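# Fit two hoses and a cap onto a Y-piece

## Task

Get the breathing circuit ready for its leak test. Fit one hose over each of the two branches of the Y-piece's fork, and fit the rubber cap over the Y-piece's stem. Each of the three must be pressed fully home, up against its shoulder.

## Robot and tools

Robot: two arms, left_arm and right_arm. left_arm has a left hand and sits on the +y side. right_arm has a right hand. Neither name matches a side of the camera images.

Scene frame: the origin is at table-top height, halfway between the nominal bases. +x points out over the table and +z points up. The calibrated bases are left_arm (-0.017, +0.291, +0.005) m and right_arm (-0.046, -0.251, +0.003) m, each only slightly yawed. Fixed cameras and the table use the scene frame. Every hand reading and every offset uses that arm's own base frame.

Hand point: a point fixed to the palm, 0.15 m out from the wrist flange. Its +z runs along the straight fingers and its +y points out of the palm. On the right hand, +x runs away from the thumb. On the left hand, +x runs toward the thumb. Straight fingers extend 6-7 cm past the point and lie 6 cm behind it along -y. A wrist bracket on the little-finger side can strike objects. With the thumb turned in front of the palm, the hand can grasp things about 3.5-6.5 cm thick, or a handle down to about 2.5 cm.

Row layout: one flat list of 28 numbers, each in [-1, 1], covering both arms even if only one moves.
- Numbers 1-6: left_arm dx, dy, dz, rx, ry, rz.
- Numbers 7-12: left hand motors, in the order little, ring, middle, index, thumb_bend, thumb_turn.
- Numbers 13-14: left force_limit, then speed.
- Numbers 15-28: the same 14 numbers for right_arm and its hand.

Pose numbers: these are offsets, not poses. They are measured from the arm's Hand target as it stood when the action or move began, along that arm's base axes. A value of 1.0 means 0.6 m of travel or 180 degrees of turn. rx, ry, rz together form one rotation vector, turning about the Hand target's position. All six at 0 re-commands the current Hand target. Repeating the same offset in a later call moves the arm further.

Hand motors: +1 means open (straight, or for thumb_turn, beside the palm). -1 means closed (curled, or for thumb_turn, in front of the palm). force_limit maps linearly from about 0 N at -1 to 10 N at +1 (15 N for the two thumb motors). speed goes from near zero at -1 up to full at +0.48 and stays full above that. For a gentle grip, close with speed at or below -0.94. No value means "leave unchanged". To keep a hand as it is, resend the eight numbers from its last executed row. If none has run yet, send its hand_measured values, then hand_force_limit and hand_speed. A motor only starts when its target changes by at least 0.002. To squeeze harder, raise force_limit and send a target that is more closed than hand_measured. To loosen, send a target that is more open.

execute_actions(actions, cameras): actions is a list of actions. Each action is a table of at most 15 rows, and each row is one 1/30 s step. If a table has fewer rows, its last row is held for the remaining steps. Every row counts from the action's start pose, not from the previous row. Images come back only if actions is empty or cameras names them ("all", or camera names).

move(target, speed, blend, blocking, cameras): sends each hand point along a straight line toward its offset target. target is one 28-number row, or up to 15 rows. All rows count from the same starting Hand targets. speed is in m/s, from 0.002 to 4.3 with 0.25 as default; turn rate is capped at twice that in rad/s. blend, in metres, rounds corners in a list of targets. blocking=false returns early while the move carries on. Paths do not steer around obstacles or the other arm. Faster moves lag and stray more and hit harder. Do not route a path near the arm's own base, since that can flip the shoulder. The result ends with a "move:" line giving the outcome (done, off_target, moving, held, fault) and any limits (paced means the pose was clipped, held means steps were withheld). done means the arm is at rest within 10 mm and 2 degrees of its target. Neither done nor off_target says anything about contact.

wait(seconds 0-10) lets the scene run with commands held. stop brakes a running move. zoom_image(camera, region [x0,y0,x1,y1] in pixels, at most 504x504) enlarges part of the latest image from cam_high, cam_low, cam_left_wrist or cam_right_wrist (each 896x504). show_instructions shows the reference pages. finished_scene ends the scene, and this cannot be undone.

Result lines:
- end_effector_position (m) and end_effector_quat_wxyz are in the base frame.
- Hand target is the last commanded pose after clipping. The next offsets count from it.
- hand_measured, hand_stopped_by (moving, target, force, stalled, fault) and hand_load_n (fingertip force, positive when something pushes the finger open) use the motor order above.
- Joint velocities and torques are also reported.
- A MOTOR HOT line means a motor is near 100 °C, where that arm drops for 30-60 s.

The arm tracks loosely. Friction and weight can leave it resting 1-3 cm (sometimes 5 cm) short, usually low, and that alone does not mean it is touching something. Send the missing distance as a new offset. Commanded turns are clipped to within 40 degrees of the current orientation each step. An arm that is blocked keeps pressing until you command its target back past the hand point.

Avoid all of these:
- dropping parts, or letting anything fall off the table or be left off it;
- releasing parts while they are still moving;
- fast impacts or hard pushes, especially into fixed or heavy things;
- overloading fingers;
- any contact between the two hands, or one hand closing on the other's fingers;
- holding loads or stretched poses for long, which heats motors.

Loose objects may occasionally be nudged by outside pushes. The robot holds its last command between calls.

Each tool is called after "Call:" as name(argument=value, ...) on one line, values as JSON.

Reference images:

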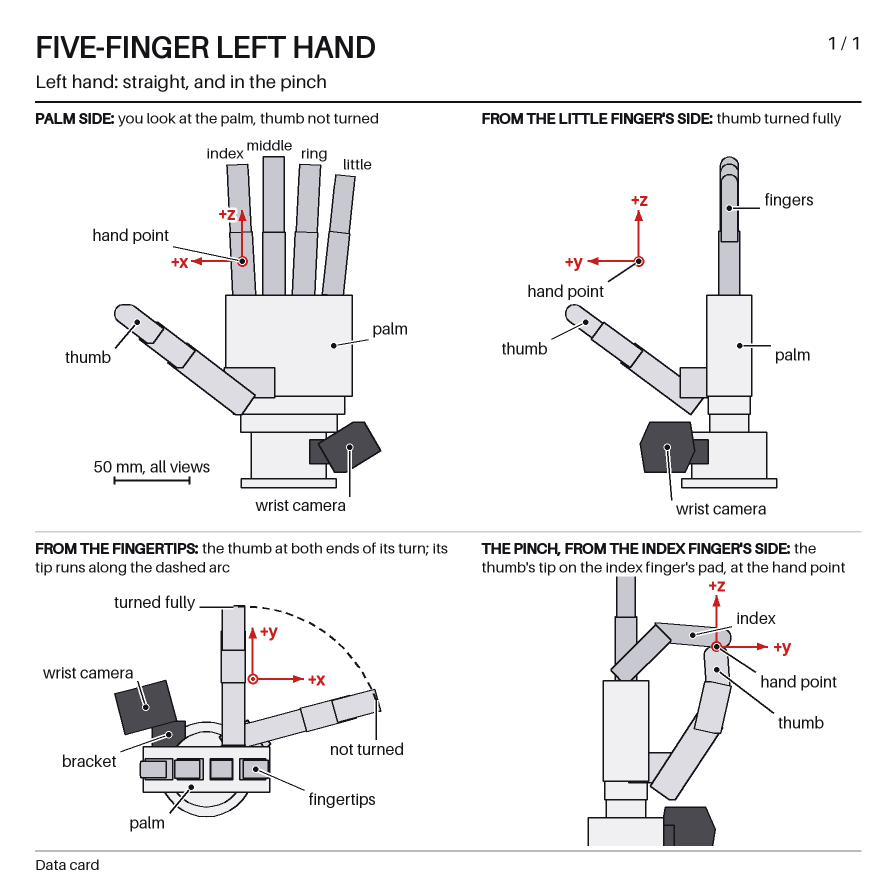

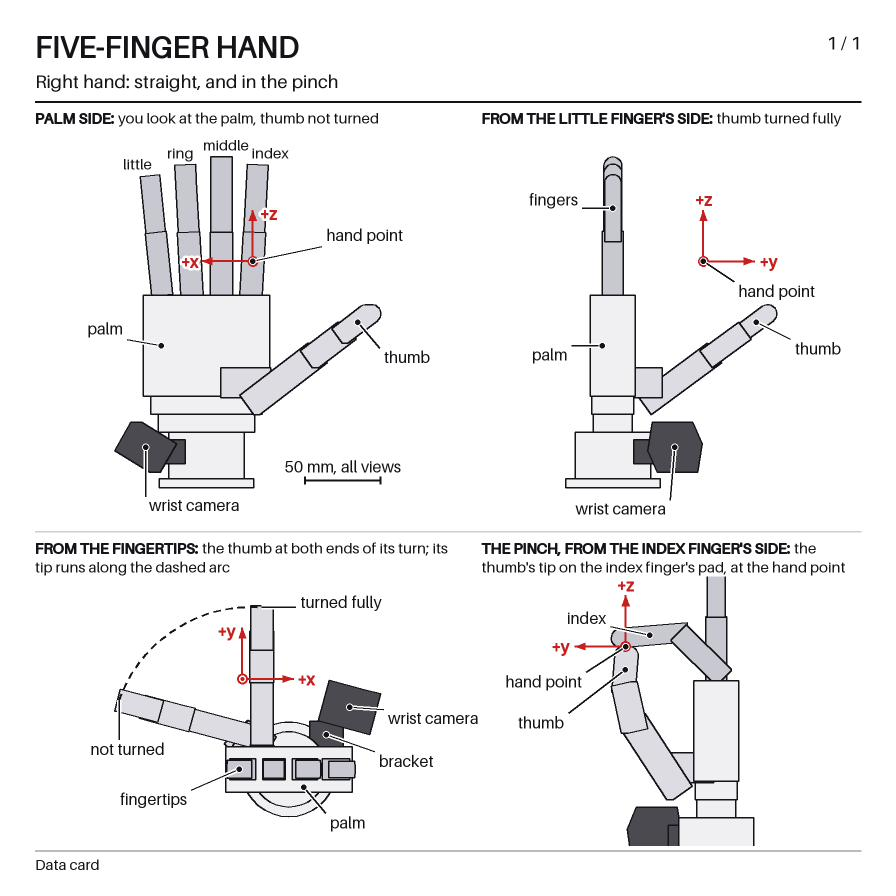

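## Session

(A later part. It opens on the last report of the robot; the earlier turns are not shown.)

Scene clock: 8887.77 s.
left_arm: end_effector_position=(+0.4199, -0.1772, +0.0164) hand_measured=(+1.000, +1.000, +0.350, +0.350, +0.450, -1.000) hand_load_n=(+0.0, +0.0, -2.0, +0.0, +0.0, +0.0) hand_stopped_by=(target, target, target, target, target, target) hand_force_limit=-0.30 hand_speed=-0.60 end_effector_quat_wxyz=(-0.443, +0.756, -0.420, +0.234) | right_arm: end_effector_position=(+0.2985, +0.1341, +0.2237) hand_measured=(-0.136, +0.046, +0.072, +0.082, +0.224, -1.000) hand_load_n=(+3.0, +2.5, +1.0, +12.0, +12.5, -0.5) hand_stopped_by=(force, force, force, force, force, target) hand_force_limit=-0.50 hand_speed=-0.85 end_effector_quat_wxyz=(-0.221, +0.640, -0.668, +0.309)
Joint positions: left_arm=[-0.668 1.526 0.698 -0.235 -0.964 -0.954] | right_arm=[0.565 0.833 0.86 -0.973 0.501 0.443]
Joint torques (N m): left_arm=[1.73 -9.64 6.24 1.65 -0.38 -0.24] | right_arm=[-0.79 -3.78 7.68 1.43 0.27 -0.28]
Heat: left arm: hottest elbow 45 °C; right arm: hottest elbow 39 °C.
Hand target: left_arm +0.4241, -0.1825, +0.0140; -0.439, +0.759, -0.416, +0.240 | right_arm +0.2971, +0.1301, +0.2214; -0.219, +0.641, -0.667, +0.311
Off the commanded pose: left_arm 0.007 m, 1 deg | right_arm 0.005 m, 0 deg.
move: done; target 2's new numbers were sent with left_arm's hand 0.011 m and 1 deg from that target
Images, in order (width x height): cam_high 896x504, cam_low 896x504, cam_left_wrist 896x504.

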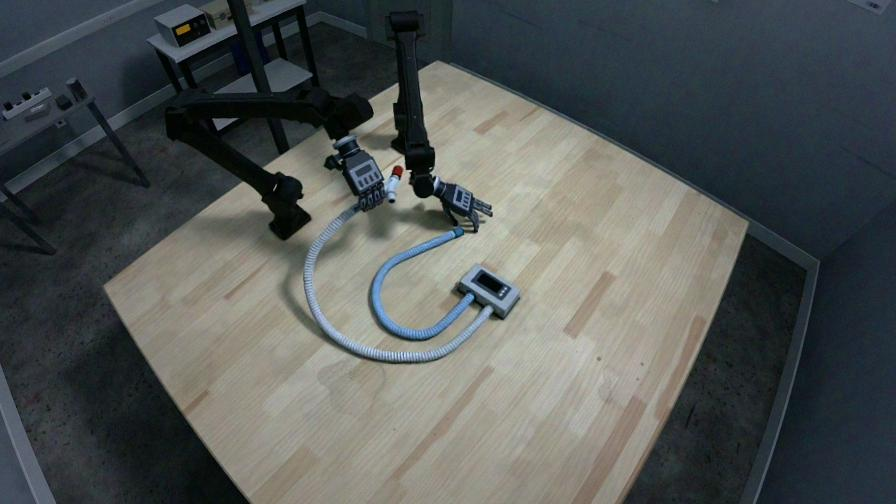

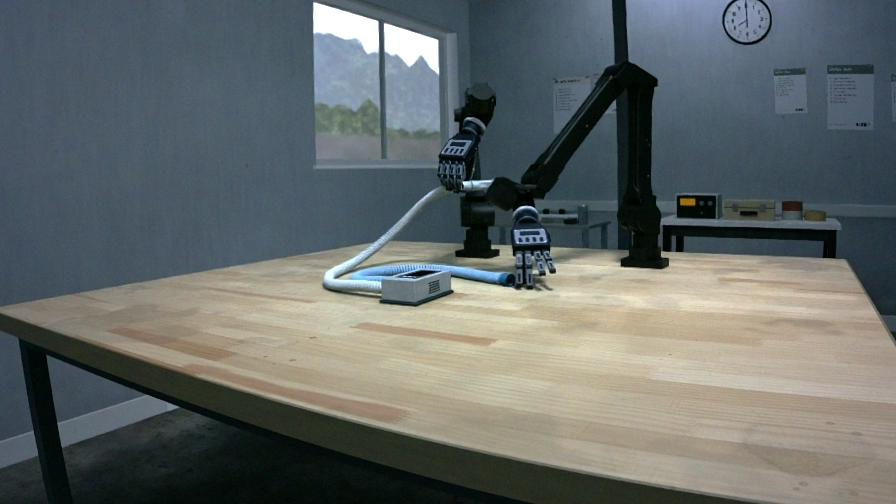

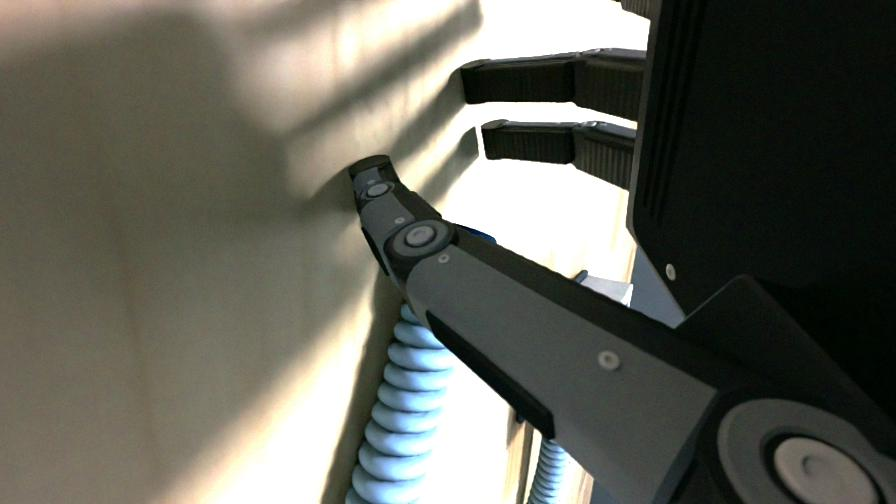

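Call:
move(target=[[0, 0, 0.2, 0, 0, 0, 1, 1, 0.35, 0.35, 0.45, -1, -0.3, -0.6, 0, 0, 0, 0, 0, 0, -0.6, -0.6, -0.5, -0.5, -0.3, -1, -0.5, -0.85],[-0.04, 0.554, 0.277, 0, 0, 0, 1, 1, 0.35, 0.35, 0.45, -1, -0.3, -0.6, 0, 0, 0, 0, 0, 0, -0.6, -0.6, -0.5, -0.5, -0.3, -1, -0.5, -0.85]], speed=0.2, blend=0.03, cameras=["cam_high", "cam_low"])

Scene clock: 8913.93 s.
left_arm: end_effector_position=(+0.3908, +0.1416, +0.1653) hand_measured=(+1.000, +1.000, +0.350, +0.350, +0.450, -1.000) hand_load_n=(+0.0, +0.0, +0.0, +0.0, +0.0, +0.0) hand_stopped_by=(target, target, target, target, target, target) hand_force_limit=-0.30 hand_speed=-0.60 end_effector_quat_wxyz=(-0.424, +0.768, -0.419, +0.233) | right_arm: end_effector_position=(+0.2985, +0.1341, +0.2237) hand_measured=(-0.136, +0.046, +0.072, +0.082, +0.224, -1.000) hand_load_n=(+2.5, +2.5, +1.0, +12.0, +12.5, -0.5) hand_stopped_by=(force, force, force, force, force, target) hand_force_limit=-0.50 hand_speed=-0.85 end_effector_quat_wxyz=(-0.221, +0.640, -0.668, +0.309)
Joint positions: left_arm=[0.355 0.941 0.63 -0.26 -0.18 -0.118] | right_arm=[0.565 0.833 0.86 -0.973 0.501 0.443]
Joint torques (N m): left_arm=[3.08 -5.6 9.72 2.73 0.06 -0.01] | right_arm=[-0.62 -3.66 7.62 1.39 0.27 -0.23]
Heat: left arm: hottest elbow 44 °C; right arm: hottest elbow 38 °C.
Hand target: left_arm +0.4000, +0.1499, +0.1800; -0.439, +0.760, -0.416, +0.240 | right_arm +0.2971, +0.1301, +0.2214; -0.219, +0.641, -0.667, +0.311
Off the commanded pose: left_arm 0.019 m, 2 deg | right_arm 0.005 m, 0 deg.
move: off_target (left_arm)
Images, in order (width x height): cam_high 896x504, cam_low 896x504.

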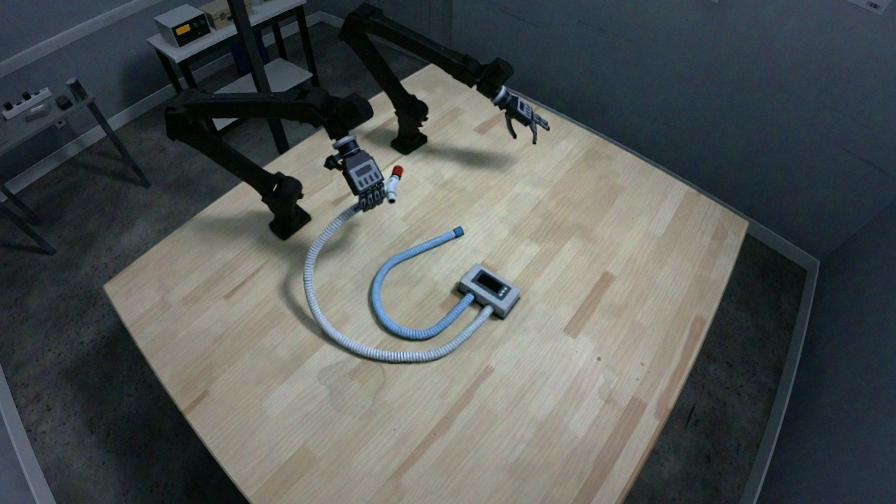

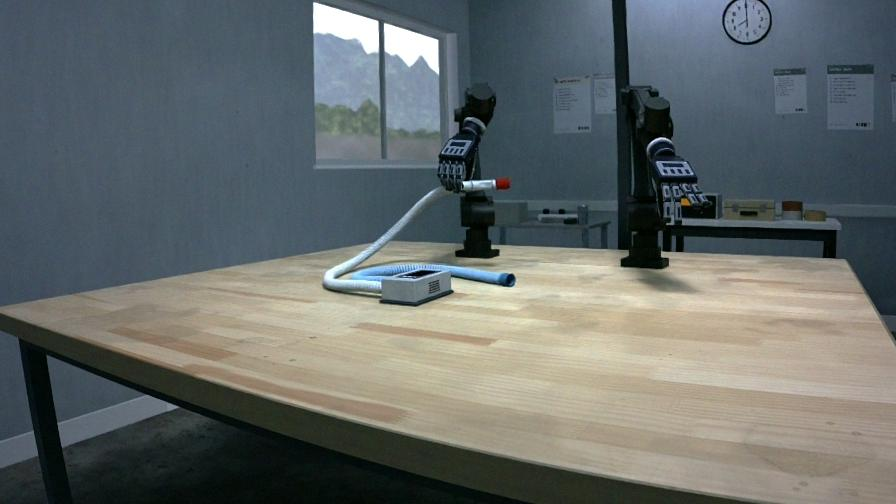

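Call:
move(target=[[0, 0, 0, 0, 0, 0, 1, 1, 0.35, 0.35, 0.45, -1, -0.3, -0.6, 0.122, 0.386, -0.167, -0.033, 0, 0, -0.6, -0.6, -0.5, -0.5, -0.3, -1, -0.5, -0.85],[0, 0, 0, 0, 0, 0, 1, 1, 0.35, 0.35, 0.45, -1, -0.3, -0.6, 0.122, 0.386, -0.295, -0.033, 0, 0, -0.6, -0.6, -0.5, -0.5, -0.3, -1, -0.5, -0.85]], speed=0.12, blend=0.03, cameras=["all"])

Call:
zoom_image(camera="cam_low", region=[480, 210, 620, 300])

Scene clock: 8925.13 s.
left_arm: end_effector_position=(+0.3907, +0.1417, +0.1653) hand_measured=(+1.000, +1.000, +0.350, +0.350, +0.450, -1.000) hand_load_n=(+0.0, +0.0, +0.0, +0.5, +0.0, +0.0) hand_stopped_by=(target, target, target, target, target, target) hand_force_limit=-0.30 hand_speed=-0.60 end_effector_quat_wxyz=(-0.424, +0.768, -0.420, +0.233) | right_arm: end_effector_position=(+0.3731, +0.3595, +0.0539) hand_measured=(-0.136, +0.046, +0.072, +0.082, +0.224, -1.000) hand_load_n=(+2.0, +2.5, +0.5, +11.5, +13.0, -1.0) hand_stopped_by=(force, force, force, force, force, target) hand_force_limit=-0.50 hand_speed=-0.85 end_effector_quat_wxyz=(-0.187, +0.651, -0.650, +0.345)
Joint positions: left_arm=[0.355 0.941 0.63 -0.26 -0.18 -0.118] | right_arm=[0.931 1.638 1.094 -0.681 0.744 0.794]
Joint torques (N m): left_arm=[2.84 -5.71 9.94 2.65 0.03 -0.01] | right_arm=[0.62 -13.27 6.56 1.37 0.66 -0.08]
Heat: left arm: hottest elbow 46 °C; right arm: hottest elbow 38 °C.
Hand target: left_arm +0.4000, +0.1499, +0.1800; -0.439, +0.760, -0.416, +0.240 | right_arm +0.3703, +0.3616, +0.0444; -0.185, +0.651, -0.650, +0.345
Off the commanded pose: left_arm 0.019 m, 2 deg | right_arm 0.010 m, 0 deg.
move: off_target (left_arm)

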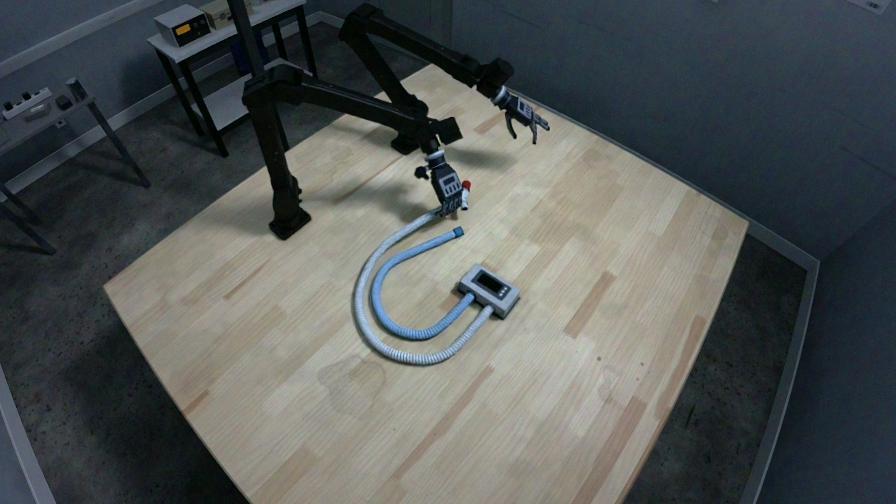

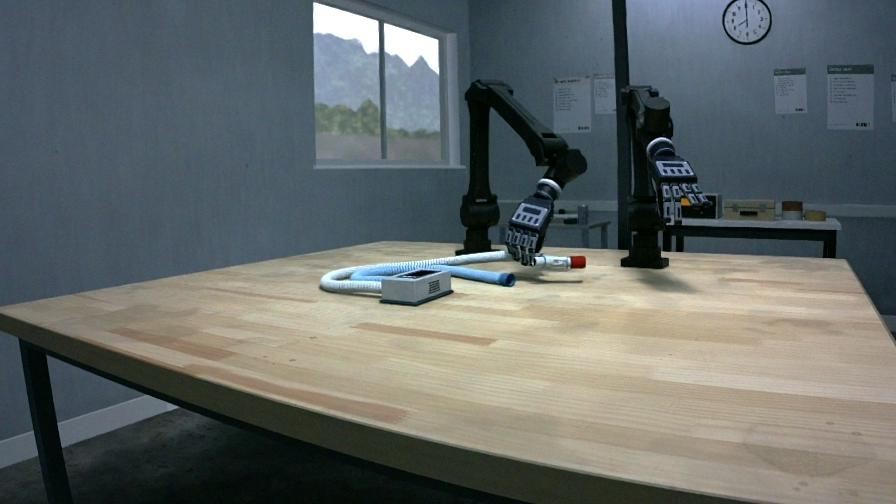

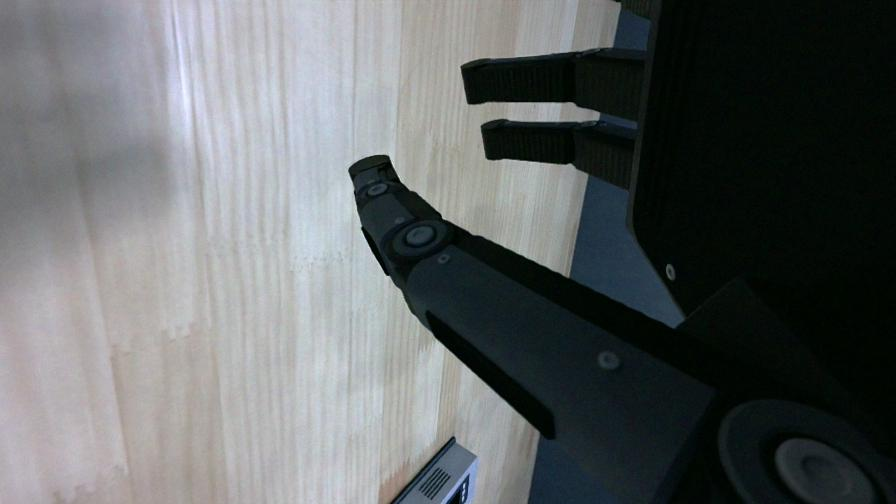

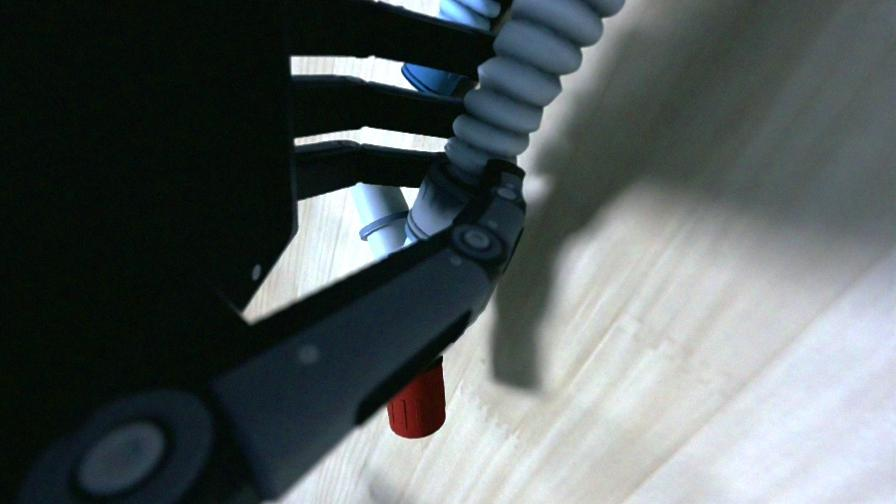

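Scaled by 3.600 from the camera's 896x504 image, which has a finer 1280x720 frame.

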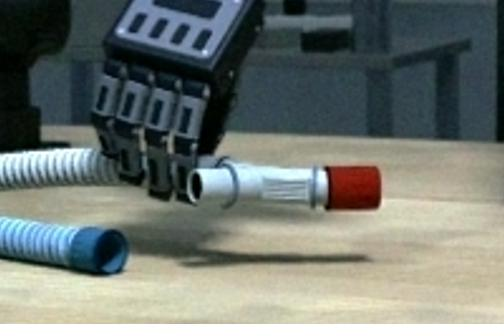

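Call:
move(target=[0, 0, 0, 0, 0, 0, 1, 1, 0.35, 0.35, 0.45, -1, -0.3, -0.6, 0, 0, -0.043, 0, 0, 0, -0.6, -0.6, -0.5, -0.5, -0.3, -1, -0.5, -0.85], speed=0.04, cameras=["cam_low", "cam_right_wrist"])

Call:
zoom_image(camera="cam_low", region=[480, 210, 620, 300])

Scene clock: 8940.70 s.
left_arm: end_effector_position=(+0.3907, +0.1417, +0.1653) hand_measured=(+1.000, +1.000, +0.350, +0.350, +0.450, -1.000) hand_load_n=(+0.0, +0.0, +0.5, +0.0, +0.0, +0.0) hand_stopped_by=(target, target, target, target, target, target) hand_force_limit=-0.30 hand_speed=-0.60 end_effector_quat_wxyz=(-0.424, +0.768, -0.420, +0.233) | right_arm: end_effector_position=(+0.3740, +0.3607, +0.0299) hand_measured=(-0.136, +0.046, +0.072, +0.082, +0.224, -1.000) hand_load_n=(+1.5, +2.0, +1.0, +12.0, +13.0, -0.5) hand_stopped_by=(force, force, force, force, force, target) hand_force_limit=-0.50 hand_speed=-0.85 end_effector_quat_wxyz=(-0.189, +0.650, -0.650, +0.345)
Joint positions: left_arm=[0.355 0.941 0.63 -0.26 -0.18 -0.118] | right_arm=[0.931 1.676 1.067 -0.613 0.744 0.794]
Joint torques (N m): left_arm=[2.61 -5.36 9.91 2.66 0.04 -0.01] | right_arm=[0.73 -12.81 6.23 1.43 0.6 -0.06]
Heat: left arm: hottest elbow 47 °C; right arm: hottest elbow 38 °C.
Hand target: left_arm +0.4000, +0.1499, +0.1800; -0.439, +0.760, -0.416, +0.240 | right_arm +0.3703, +0.3617, +0.0186; -0.185, +0.651, -0.650, +0.345
Off the commanded pose: left_arm 0.019 m, 2 deg | right_arm 0.012 m, 0 deg.
move: off_target (left_arm, right_arm)
Images, in order (width x height): cam_low 896x504, cam_right_wrist 896x504.

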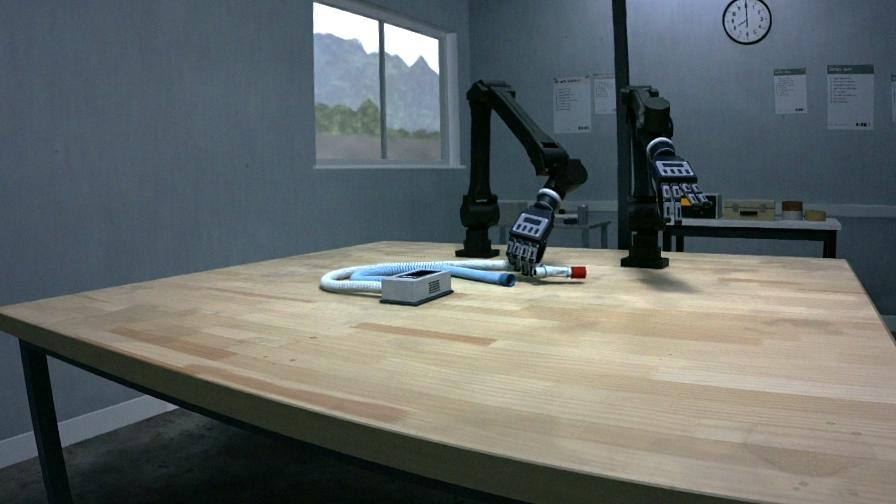

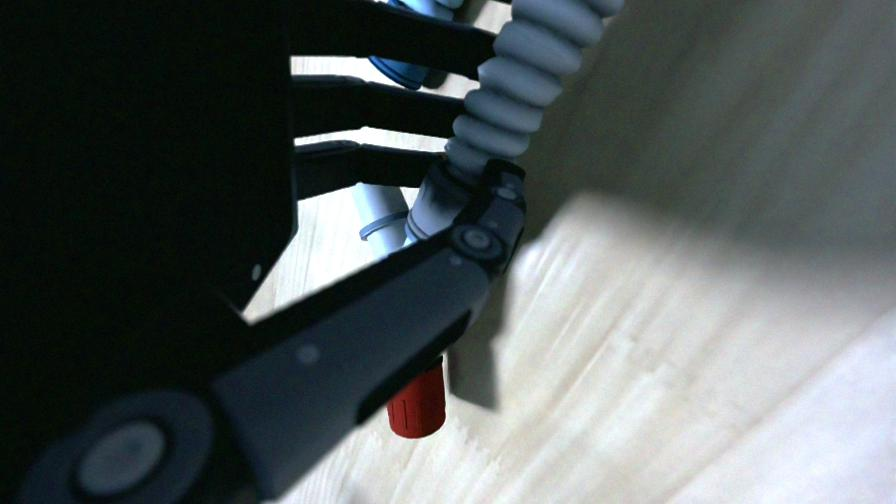

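Scaled by 3.600 from the camera's 896x504 image, which has a finer 1280x720 frame.

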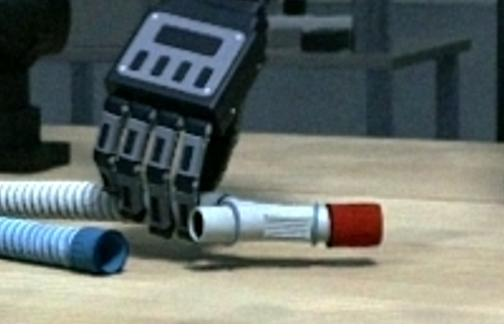

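Call:
move(target=[0, 0, 0, 0, 0, 0, 1, 1, 0.35, 0.35, 0.45, -1, -0.3, -0.6, 0, 0, -0.018, 0, 0, 0, -0.6, -0.6, -0.5, -0.5, -0.3, -1, -0.5, -0.85], speed=0.03, cameras=["cam_low", "cam_right_wrist"])

Call:
zoom_image(camera="cam_low", region=[480, 210, 620, 300])

Scene clock: 8946.87 s.
left_arm: end_effector_position=(+0.3907, +0.1417, +0.1653) hand_measured=(+1.000, +1.000, +0.350, +0.350, +0.450, -1.000) hand_load_n=(+0.0, +0.0, +0.0, +0.0, +0.0, +0.0) hand_stopped_by=(target, target, target, target, target, target) hand_force_limit=-0.30 hand_speed=-0.60 end_effector_quat_wxyz=(-0.424, +0.768, -0.420, +0.233) | right_arm: end_effector_position=(+0.3742, +0.3610, +0.0192) hand_measured=(-0.136, +0.046, +0.072, +0.082, +0.224, -1.000) hand_load_n=(+2.0, +2.5, +0.5, +12.0, +12.5, -0.5) hand_stopped_by=(force, force, force, force, force, target) hand_force_limit=-0.50 hand_speed=-0.85 end_effector_quat_wxyz=(-0.189, +0.650, -0.650, +0.345)
Joint positions: left_arm=[0.355 0.941 0.63 -0.26 -0.18 -0.118] | right_arm=[0.931 1.693 1.057 -0.584 0.744 0.794]
Joint torques (N m): left_arm=[2.55 -5.83 9.99 2.81 0.05 0.05] | right_arm=[1.03 -14.15 5.98 1.5 0.64 -0.09]
Heat: left arm: hottest elbow 47 °C; right arm: hottest elbow 38 °C.
Hand target: left_arm +0.4000, +0.1499, +0.1800; -0.439, +0.760, -0.416, +0.240 | right_arm +0.3703, +0.3617, +0.0077; -0.185, +0.652, -0.650, +0.345
Off the commanded pose: left_arm 0.019 m, 2 deg | right_arm 0.012 m, 0 deg.
move: off_target (left_arm, right_arm)
Images, in order (width x height): cam_low 896x504, cam_right_wrist 896x504.

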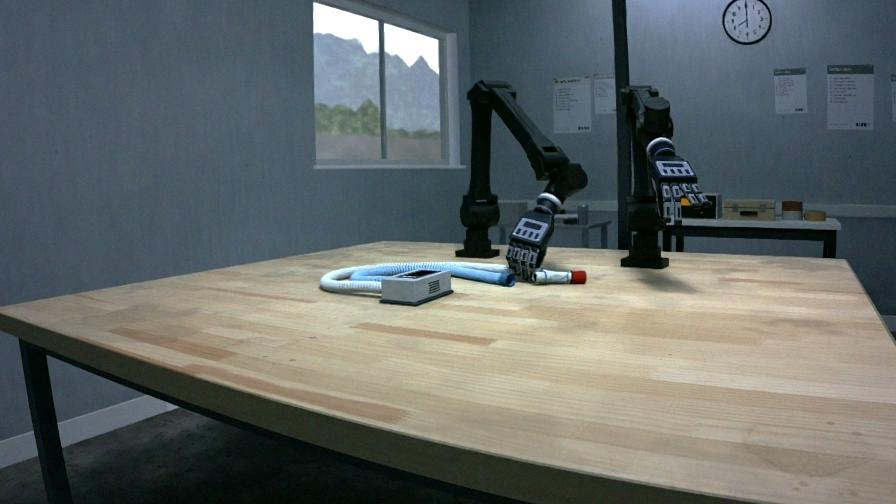

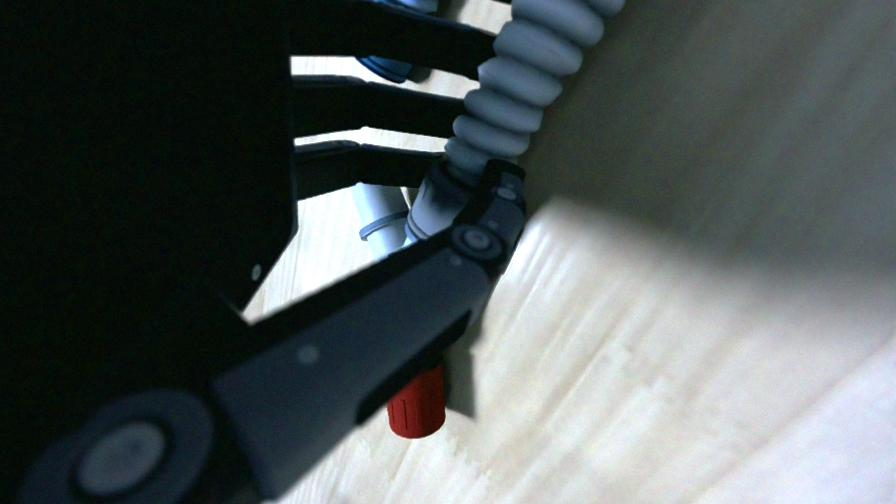

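Scaled by 3.600 from the camera's 896x504 image, which has a finer 1280x720 frame.

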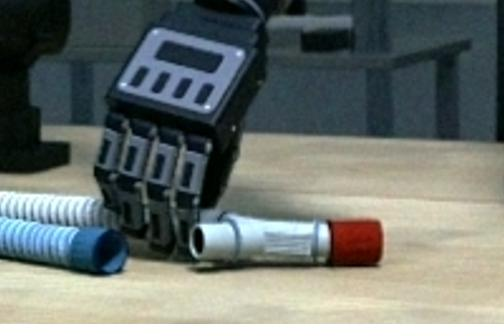

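Call:
move(target=[0, 0, 0, 0, 0, 0, 1, 1, 0.35, 0.35, 0.45, -1, -0.3, -0.6, 0, 0, -0.0067, 0, 0, 0, -0.6, -0.6, -0.5, -0.5, -0.3, -1, -0.5, -0.85], speed=0.03, cameras=["cam_low"])

Call:
zoom_image(camera="cam_low", region=[500, 245, 600, 300])

Scene clock: 8951.47 s.
left_arm: end_effector_position=(+0.3907, +0.1417, +0.1653) hand_measured=(+1.000, +1.000, +0.350, +0.350, +0.450, -1.000) hand_load_n=(+0.0, +0.0, +0.0, +0.0, +0.0, +0.0) hand_stopped_by=(target, target, target, target, target, target) hand_force_limit=-0.30 hand_speed=-0.60 end_effector_quat_wxyz=(-0.424, +0.768, -0.420, +0.233) | right_arm: end_effector_position=(+0.3753, +0.3624, +0.0173) hand_measured=(-0.136, +0.046, +0.072, +0.082, +0.224, -1.000) hand_load_n=(+2.0, +2.5, +0.5, +11.5, +13.0, -0.5) hand_stopped_by=(force, force, force, force, force, target) hand_force_limit=-0.50 hand_speed=-0.85 end_effector_quat_wxyz=(-0.191, +0.649, -0.651, +0.344)
Joint positions: left_arm=[0.355 0.941 0.63 -0.26 -0.18 -0.118] | right_arm=[0.931 1.699 1.057 -0.575 0.745 0.794]
Joint torques (N m): left_arm=[3.08 -5.89 9.95 2.81 0 0] | right_arm=[0.97 -13.27 5.89 1.28 0.65 -0.05]
Heat: left arm: hottest elbow 47 °C; right arm: hottest elbow 37 °C.
Hand target: left_arm +0.4000, +0.1499, +0.1800; -0.439, +0.760, -0.416, +0.240 | right_arm +0.3702, +0.3615, +0.0037; -0.185, +0.652, -0.650, +0.345
Off the commanded pose: left_arm 0.019 m, 2 deg | right_arm 0.015 m, 1 deg.
move: off_target (left_arm, right_arm)
Images, in order (width x height): cam_low 896x504.

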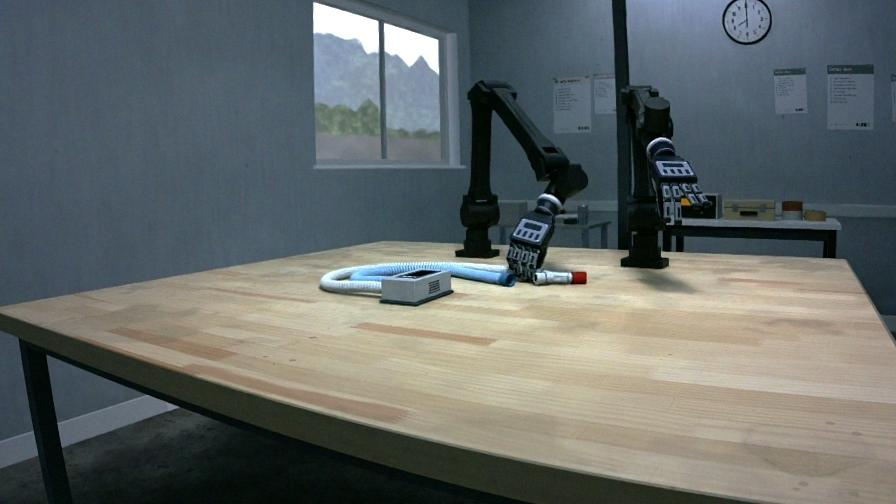

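Scaled by 5.040 from the camera's 896x504 image, which has a finer 1280x720 frame.

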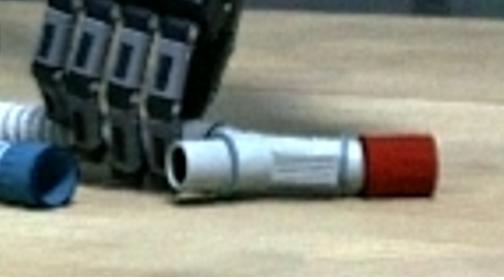

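Call:
move(target=[[0, 0, 0, 0, 0, 0, 1, 1, 0.35, 0.35, 0.45, -1, -0.3, -0.6, 0, 0, 0, 0, 0, 0, -0.6, -0.6, -0.5, -0.5, 0.5, -1, -0.5, -0.4],[0, 0, 0, 0, 0, 0, 1, 1, 0.35, 0.35, 0.45, -1, -0.3, -0.6, 0, 0, 0.02, 0, 0, 0, 0.3, 0.3, 0.25, 0.08, 0.5, -1, -0.5, -0.4]], speed=0.05, cameras=["all"])

Call:
zoom_image(camera="cam_low", region=[500, 235, 600, 300])

Scene clock: 8970.83 s.
left_arm: end_effector_position=(+0.3907, +0.1417, +0.1653) hand_measured=(+1.000, +1.000, +0.350, +0.350, +0.450, -1.000) hand_load_n=(+0.0, +0.0, +0.0, +0.0, +0.0, +0.0) hand_stopped_by=(target, target, target, target, target, target) hand_force_limit=-0.30 hand_speed=-0.60 end_effector_quat_wxyz=(-0.424, +0.768, -0.420, +0.233) | right_arm: end_effector_position=(+0.3730, +0.3600, +0.0175) hand_measured=(+0.300, +0.300, +0.250, +0.080, +0.500, -1.000) hand_load_n=(+0.0, +0.0, +0.0, +0.0, +0.0, +0.0) hand_stopped_by=(target, target, target, target, target, target) hand_force_limit=-0.50 hand_speed=-0.40 end_effector_quat_wxyz=(-0.187, +0.651, -0.649, +0.346)
Joint positions: left_arm=[0.355 0.941 0.63 -0.26 -0.18 -0.118] | right_arm=[0.933 1.696 1.055 -0.586 0.748 0.795]
Joint torques (N m): left_arm=[2.96 -5.48 10 2.71 0.04 0.01] | right_arm=[0.44 -14.97 6.76 0.69 0.49 -0.05]
Heat: left arm: hottest elbow 48 °C; right arm: hottest elbow 37 °C.
Hand target: left_arm +0.4000, +0.1499, +0.1800; -0.439, +0.760, -0.416, +0.240 | right_arm +0.3702, +0.3616, +0.0157; -0.185, +0.651, -0.650, +0.345
Off the commanded pose: left_arm 0.019 m, 2 deg | right_arm 0.004 m, 0 deg.
move: off_target (left_arm)

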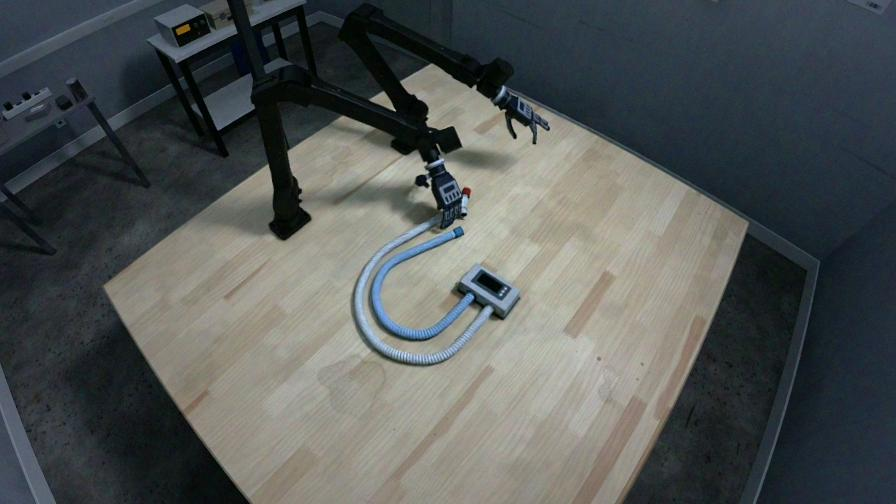

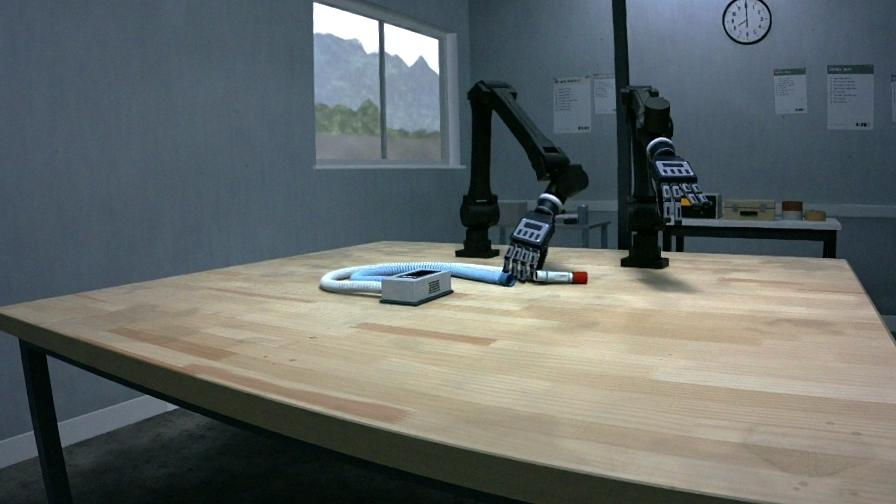

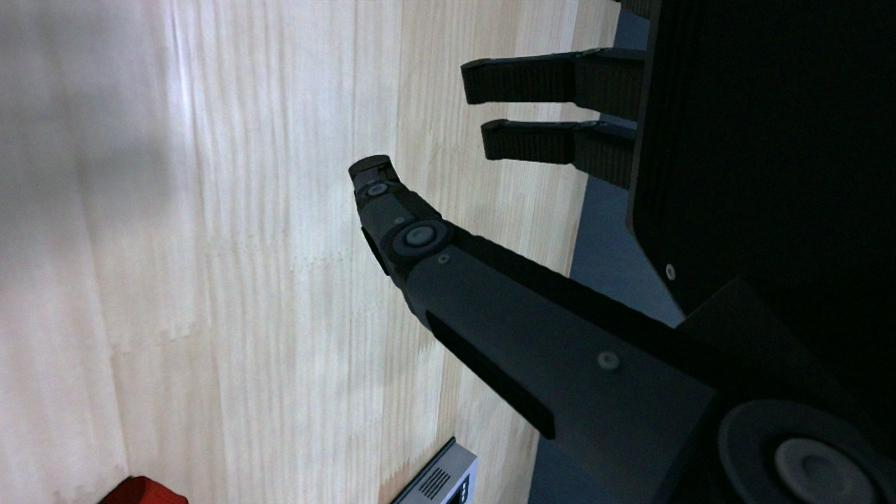

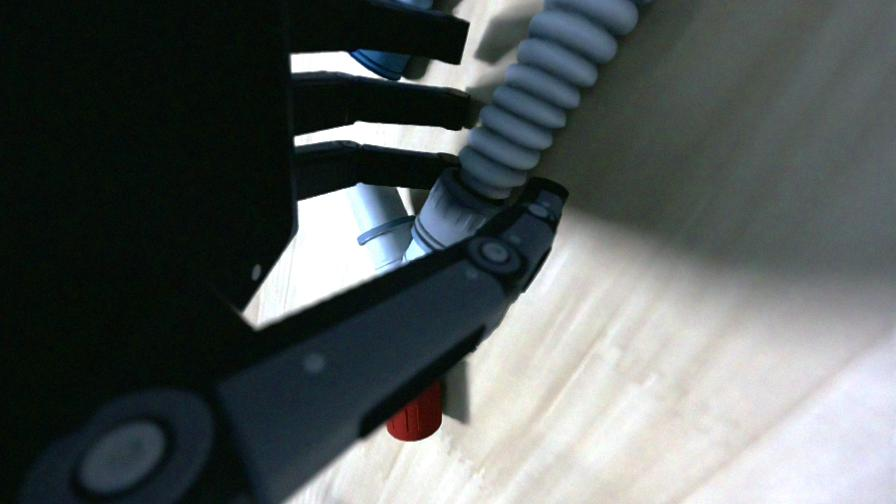

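Scaled by 5.040 from the camera's 896x504 image, which has a finer 1280x720 frame.

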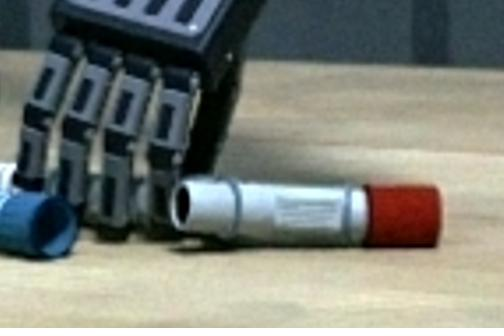

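Call:
move(target=[[0, 0, 0, 0, 0, 0, 1, 1, 0.35, 0.35, 0.45, -1, -0.3, -0.6, 0, 0, 0.05, 0, 0, 0, 0.3, 0.3, 0.25, 0.08, 0.5, -1, -0.5, -0.4],[0, 0, 0, 0, 0, 0, 1, 1, 0.35, 0.35, 0.45, -1, -0.3, -0.6, 0, 0, 0.2, 0, 0, 0, 0.3, 0.3, 0.25, 0.35, 0.5, -1, -0.5, -0.4]], speed=0.08, cameras=["all"])

Call:
zoom_image(camera="cam_low", region=[480, 240, 620, 300])

Call:
zoom_image(camera="cam_high", region=[400, 160, 520, 260])

Scene clock: 8979.83 s.
left_arm: end_effector_position=(+0.3907, +0.1417, +0.1653) hand_measured=(+1.000, +1.000, +0.350, +0.350, +0.450, -1.000) hand_load_n=(+0.0, +0.0, +0.0, +0.0, +0.0, +0.0) hand_stopped_by=(target, target, target, target, target, target) hand_force_limit=-0.30 hand_speed=-0.60 end_effector_quat_wxyz=(-0.424, +0.768, -0.420, +0.233) | right_arm: end_effector_position=(+0.3619, +0.3451, +0.1151) hand_measured=(+0.300, +0.300, +0.250, +0.350, +0.500, -1.000) hand_load_n=(+0.0, +0.0, +0.0, +0.0, +0.0, +0.0) hand_stopped_by=(target, target, target, target, target, target) hand_force_limit=-0.50 hand_speed=-0.40 end_effector_quat_wxyz=(-0.164, +0.659, -0.645, +0.349)
Joint positions: left_arm=[0.355 0.941 0.63 -0.26 -0.18 -0.118] | right_arm=[0.933 1.549 1.173 -0.902 0.748 0.796]
Joint torques (N m): left_arm=[2.96 -5.71 9.99 2.66 0.06 -0.01] | right_arm=[0.44 -14.1 10.81 0.5 0.51 -0.09]
Heat: left arm: hottest elbow 48 °C; right arm: hottest elbow 37 °C.
Hand target: left_arm +0.4000, +0.1499, +0.1800; -0.439, +0.760, -0.416, +0.240 | right_arm +0.3703, +0.3617, +0.1358; -0.185, +0.651, -0.650, +0.345
Off the commanded pose: left_arm 0.019 m, 2 deg | right_arm 0.028 m, 3 deg.
move: off_target (left_arm, right_arm); target 2's new numbers were sent with right_arm's hand 0.028 m and 3 deg from that target

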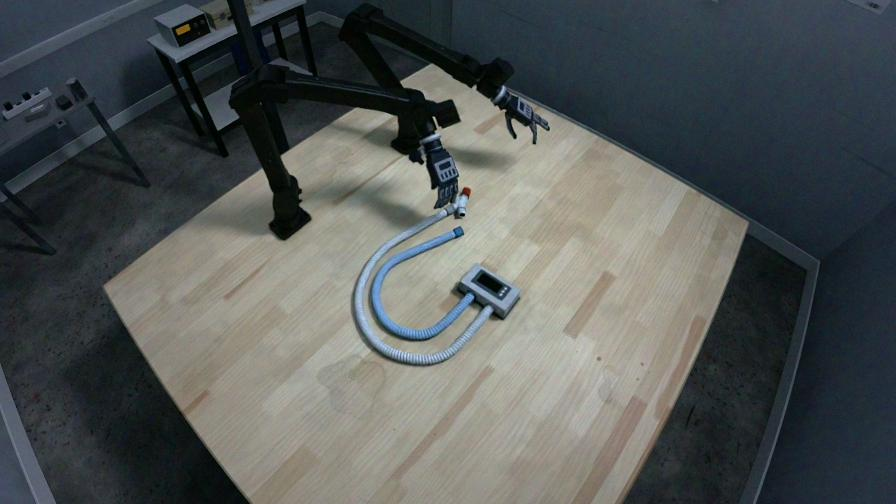

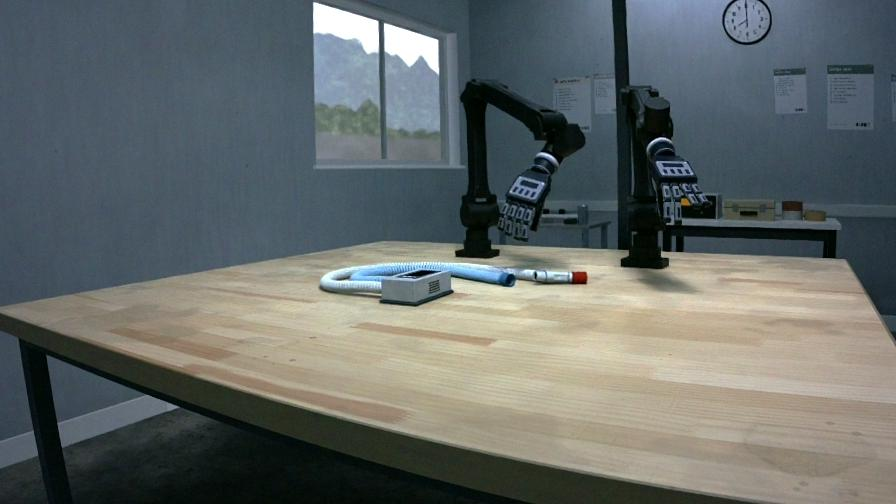

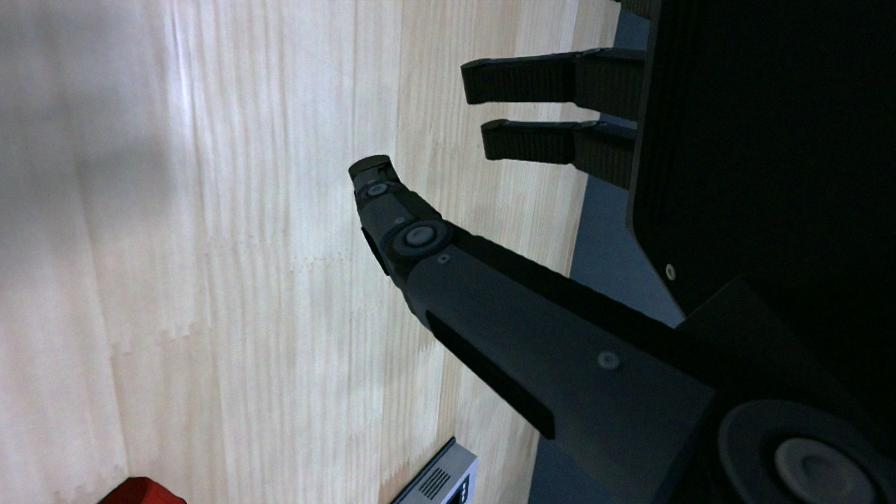

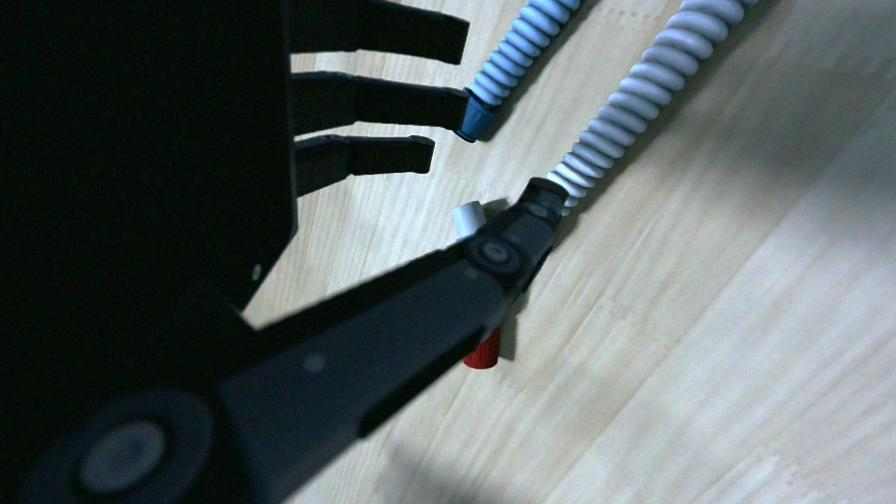

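Scaled by 3.600 from the camera's 896x504 image, which has a finer 1280x720 frame.

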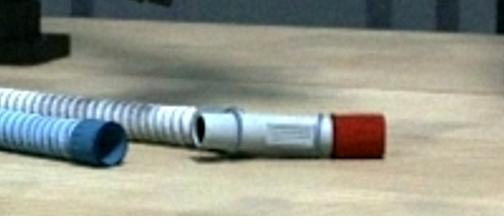

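Scaled by 4.200 from the camera's 896x504 image, which has a finer 1280x720 frame.

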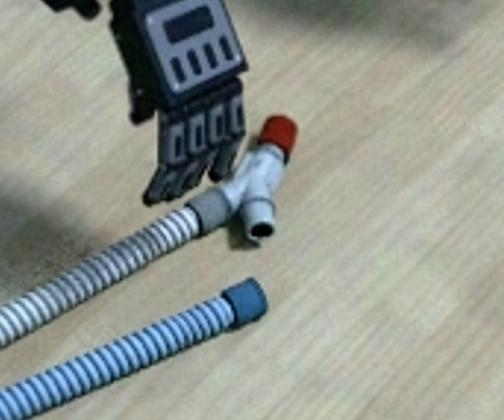

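Call:
zoom_image(camera="cam_low", region=[530, 260, 595, 292])

Call:
zoom_image(camera="cam_high", region=[440, 180, 480, 240])

Call:
zoom_image(camera="cam_right_wrist", region=[430, 160, 560, 400])

Scaled by 7.754 from the camera's 896x504 image, which has a finer 1280x720 frame.

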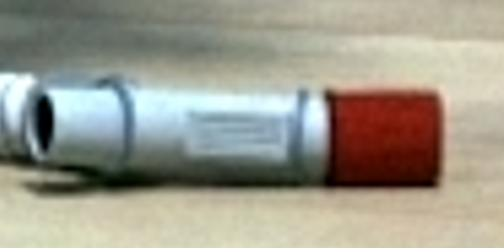

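Scaled by 8.400 from the camera's 896x504 image, which has a finer 1280x720 frame.

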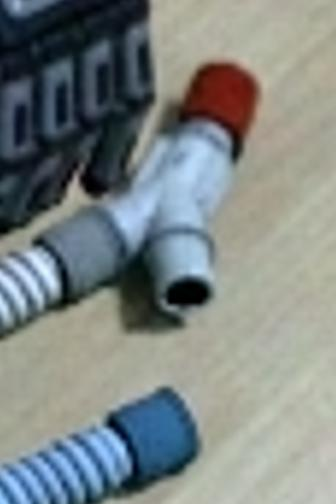

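Scaled by 2.100 from the camera's 896x504 image, which has a finer 1280x720 frame.

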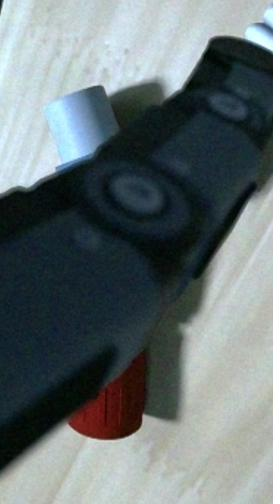

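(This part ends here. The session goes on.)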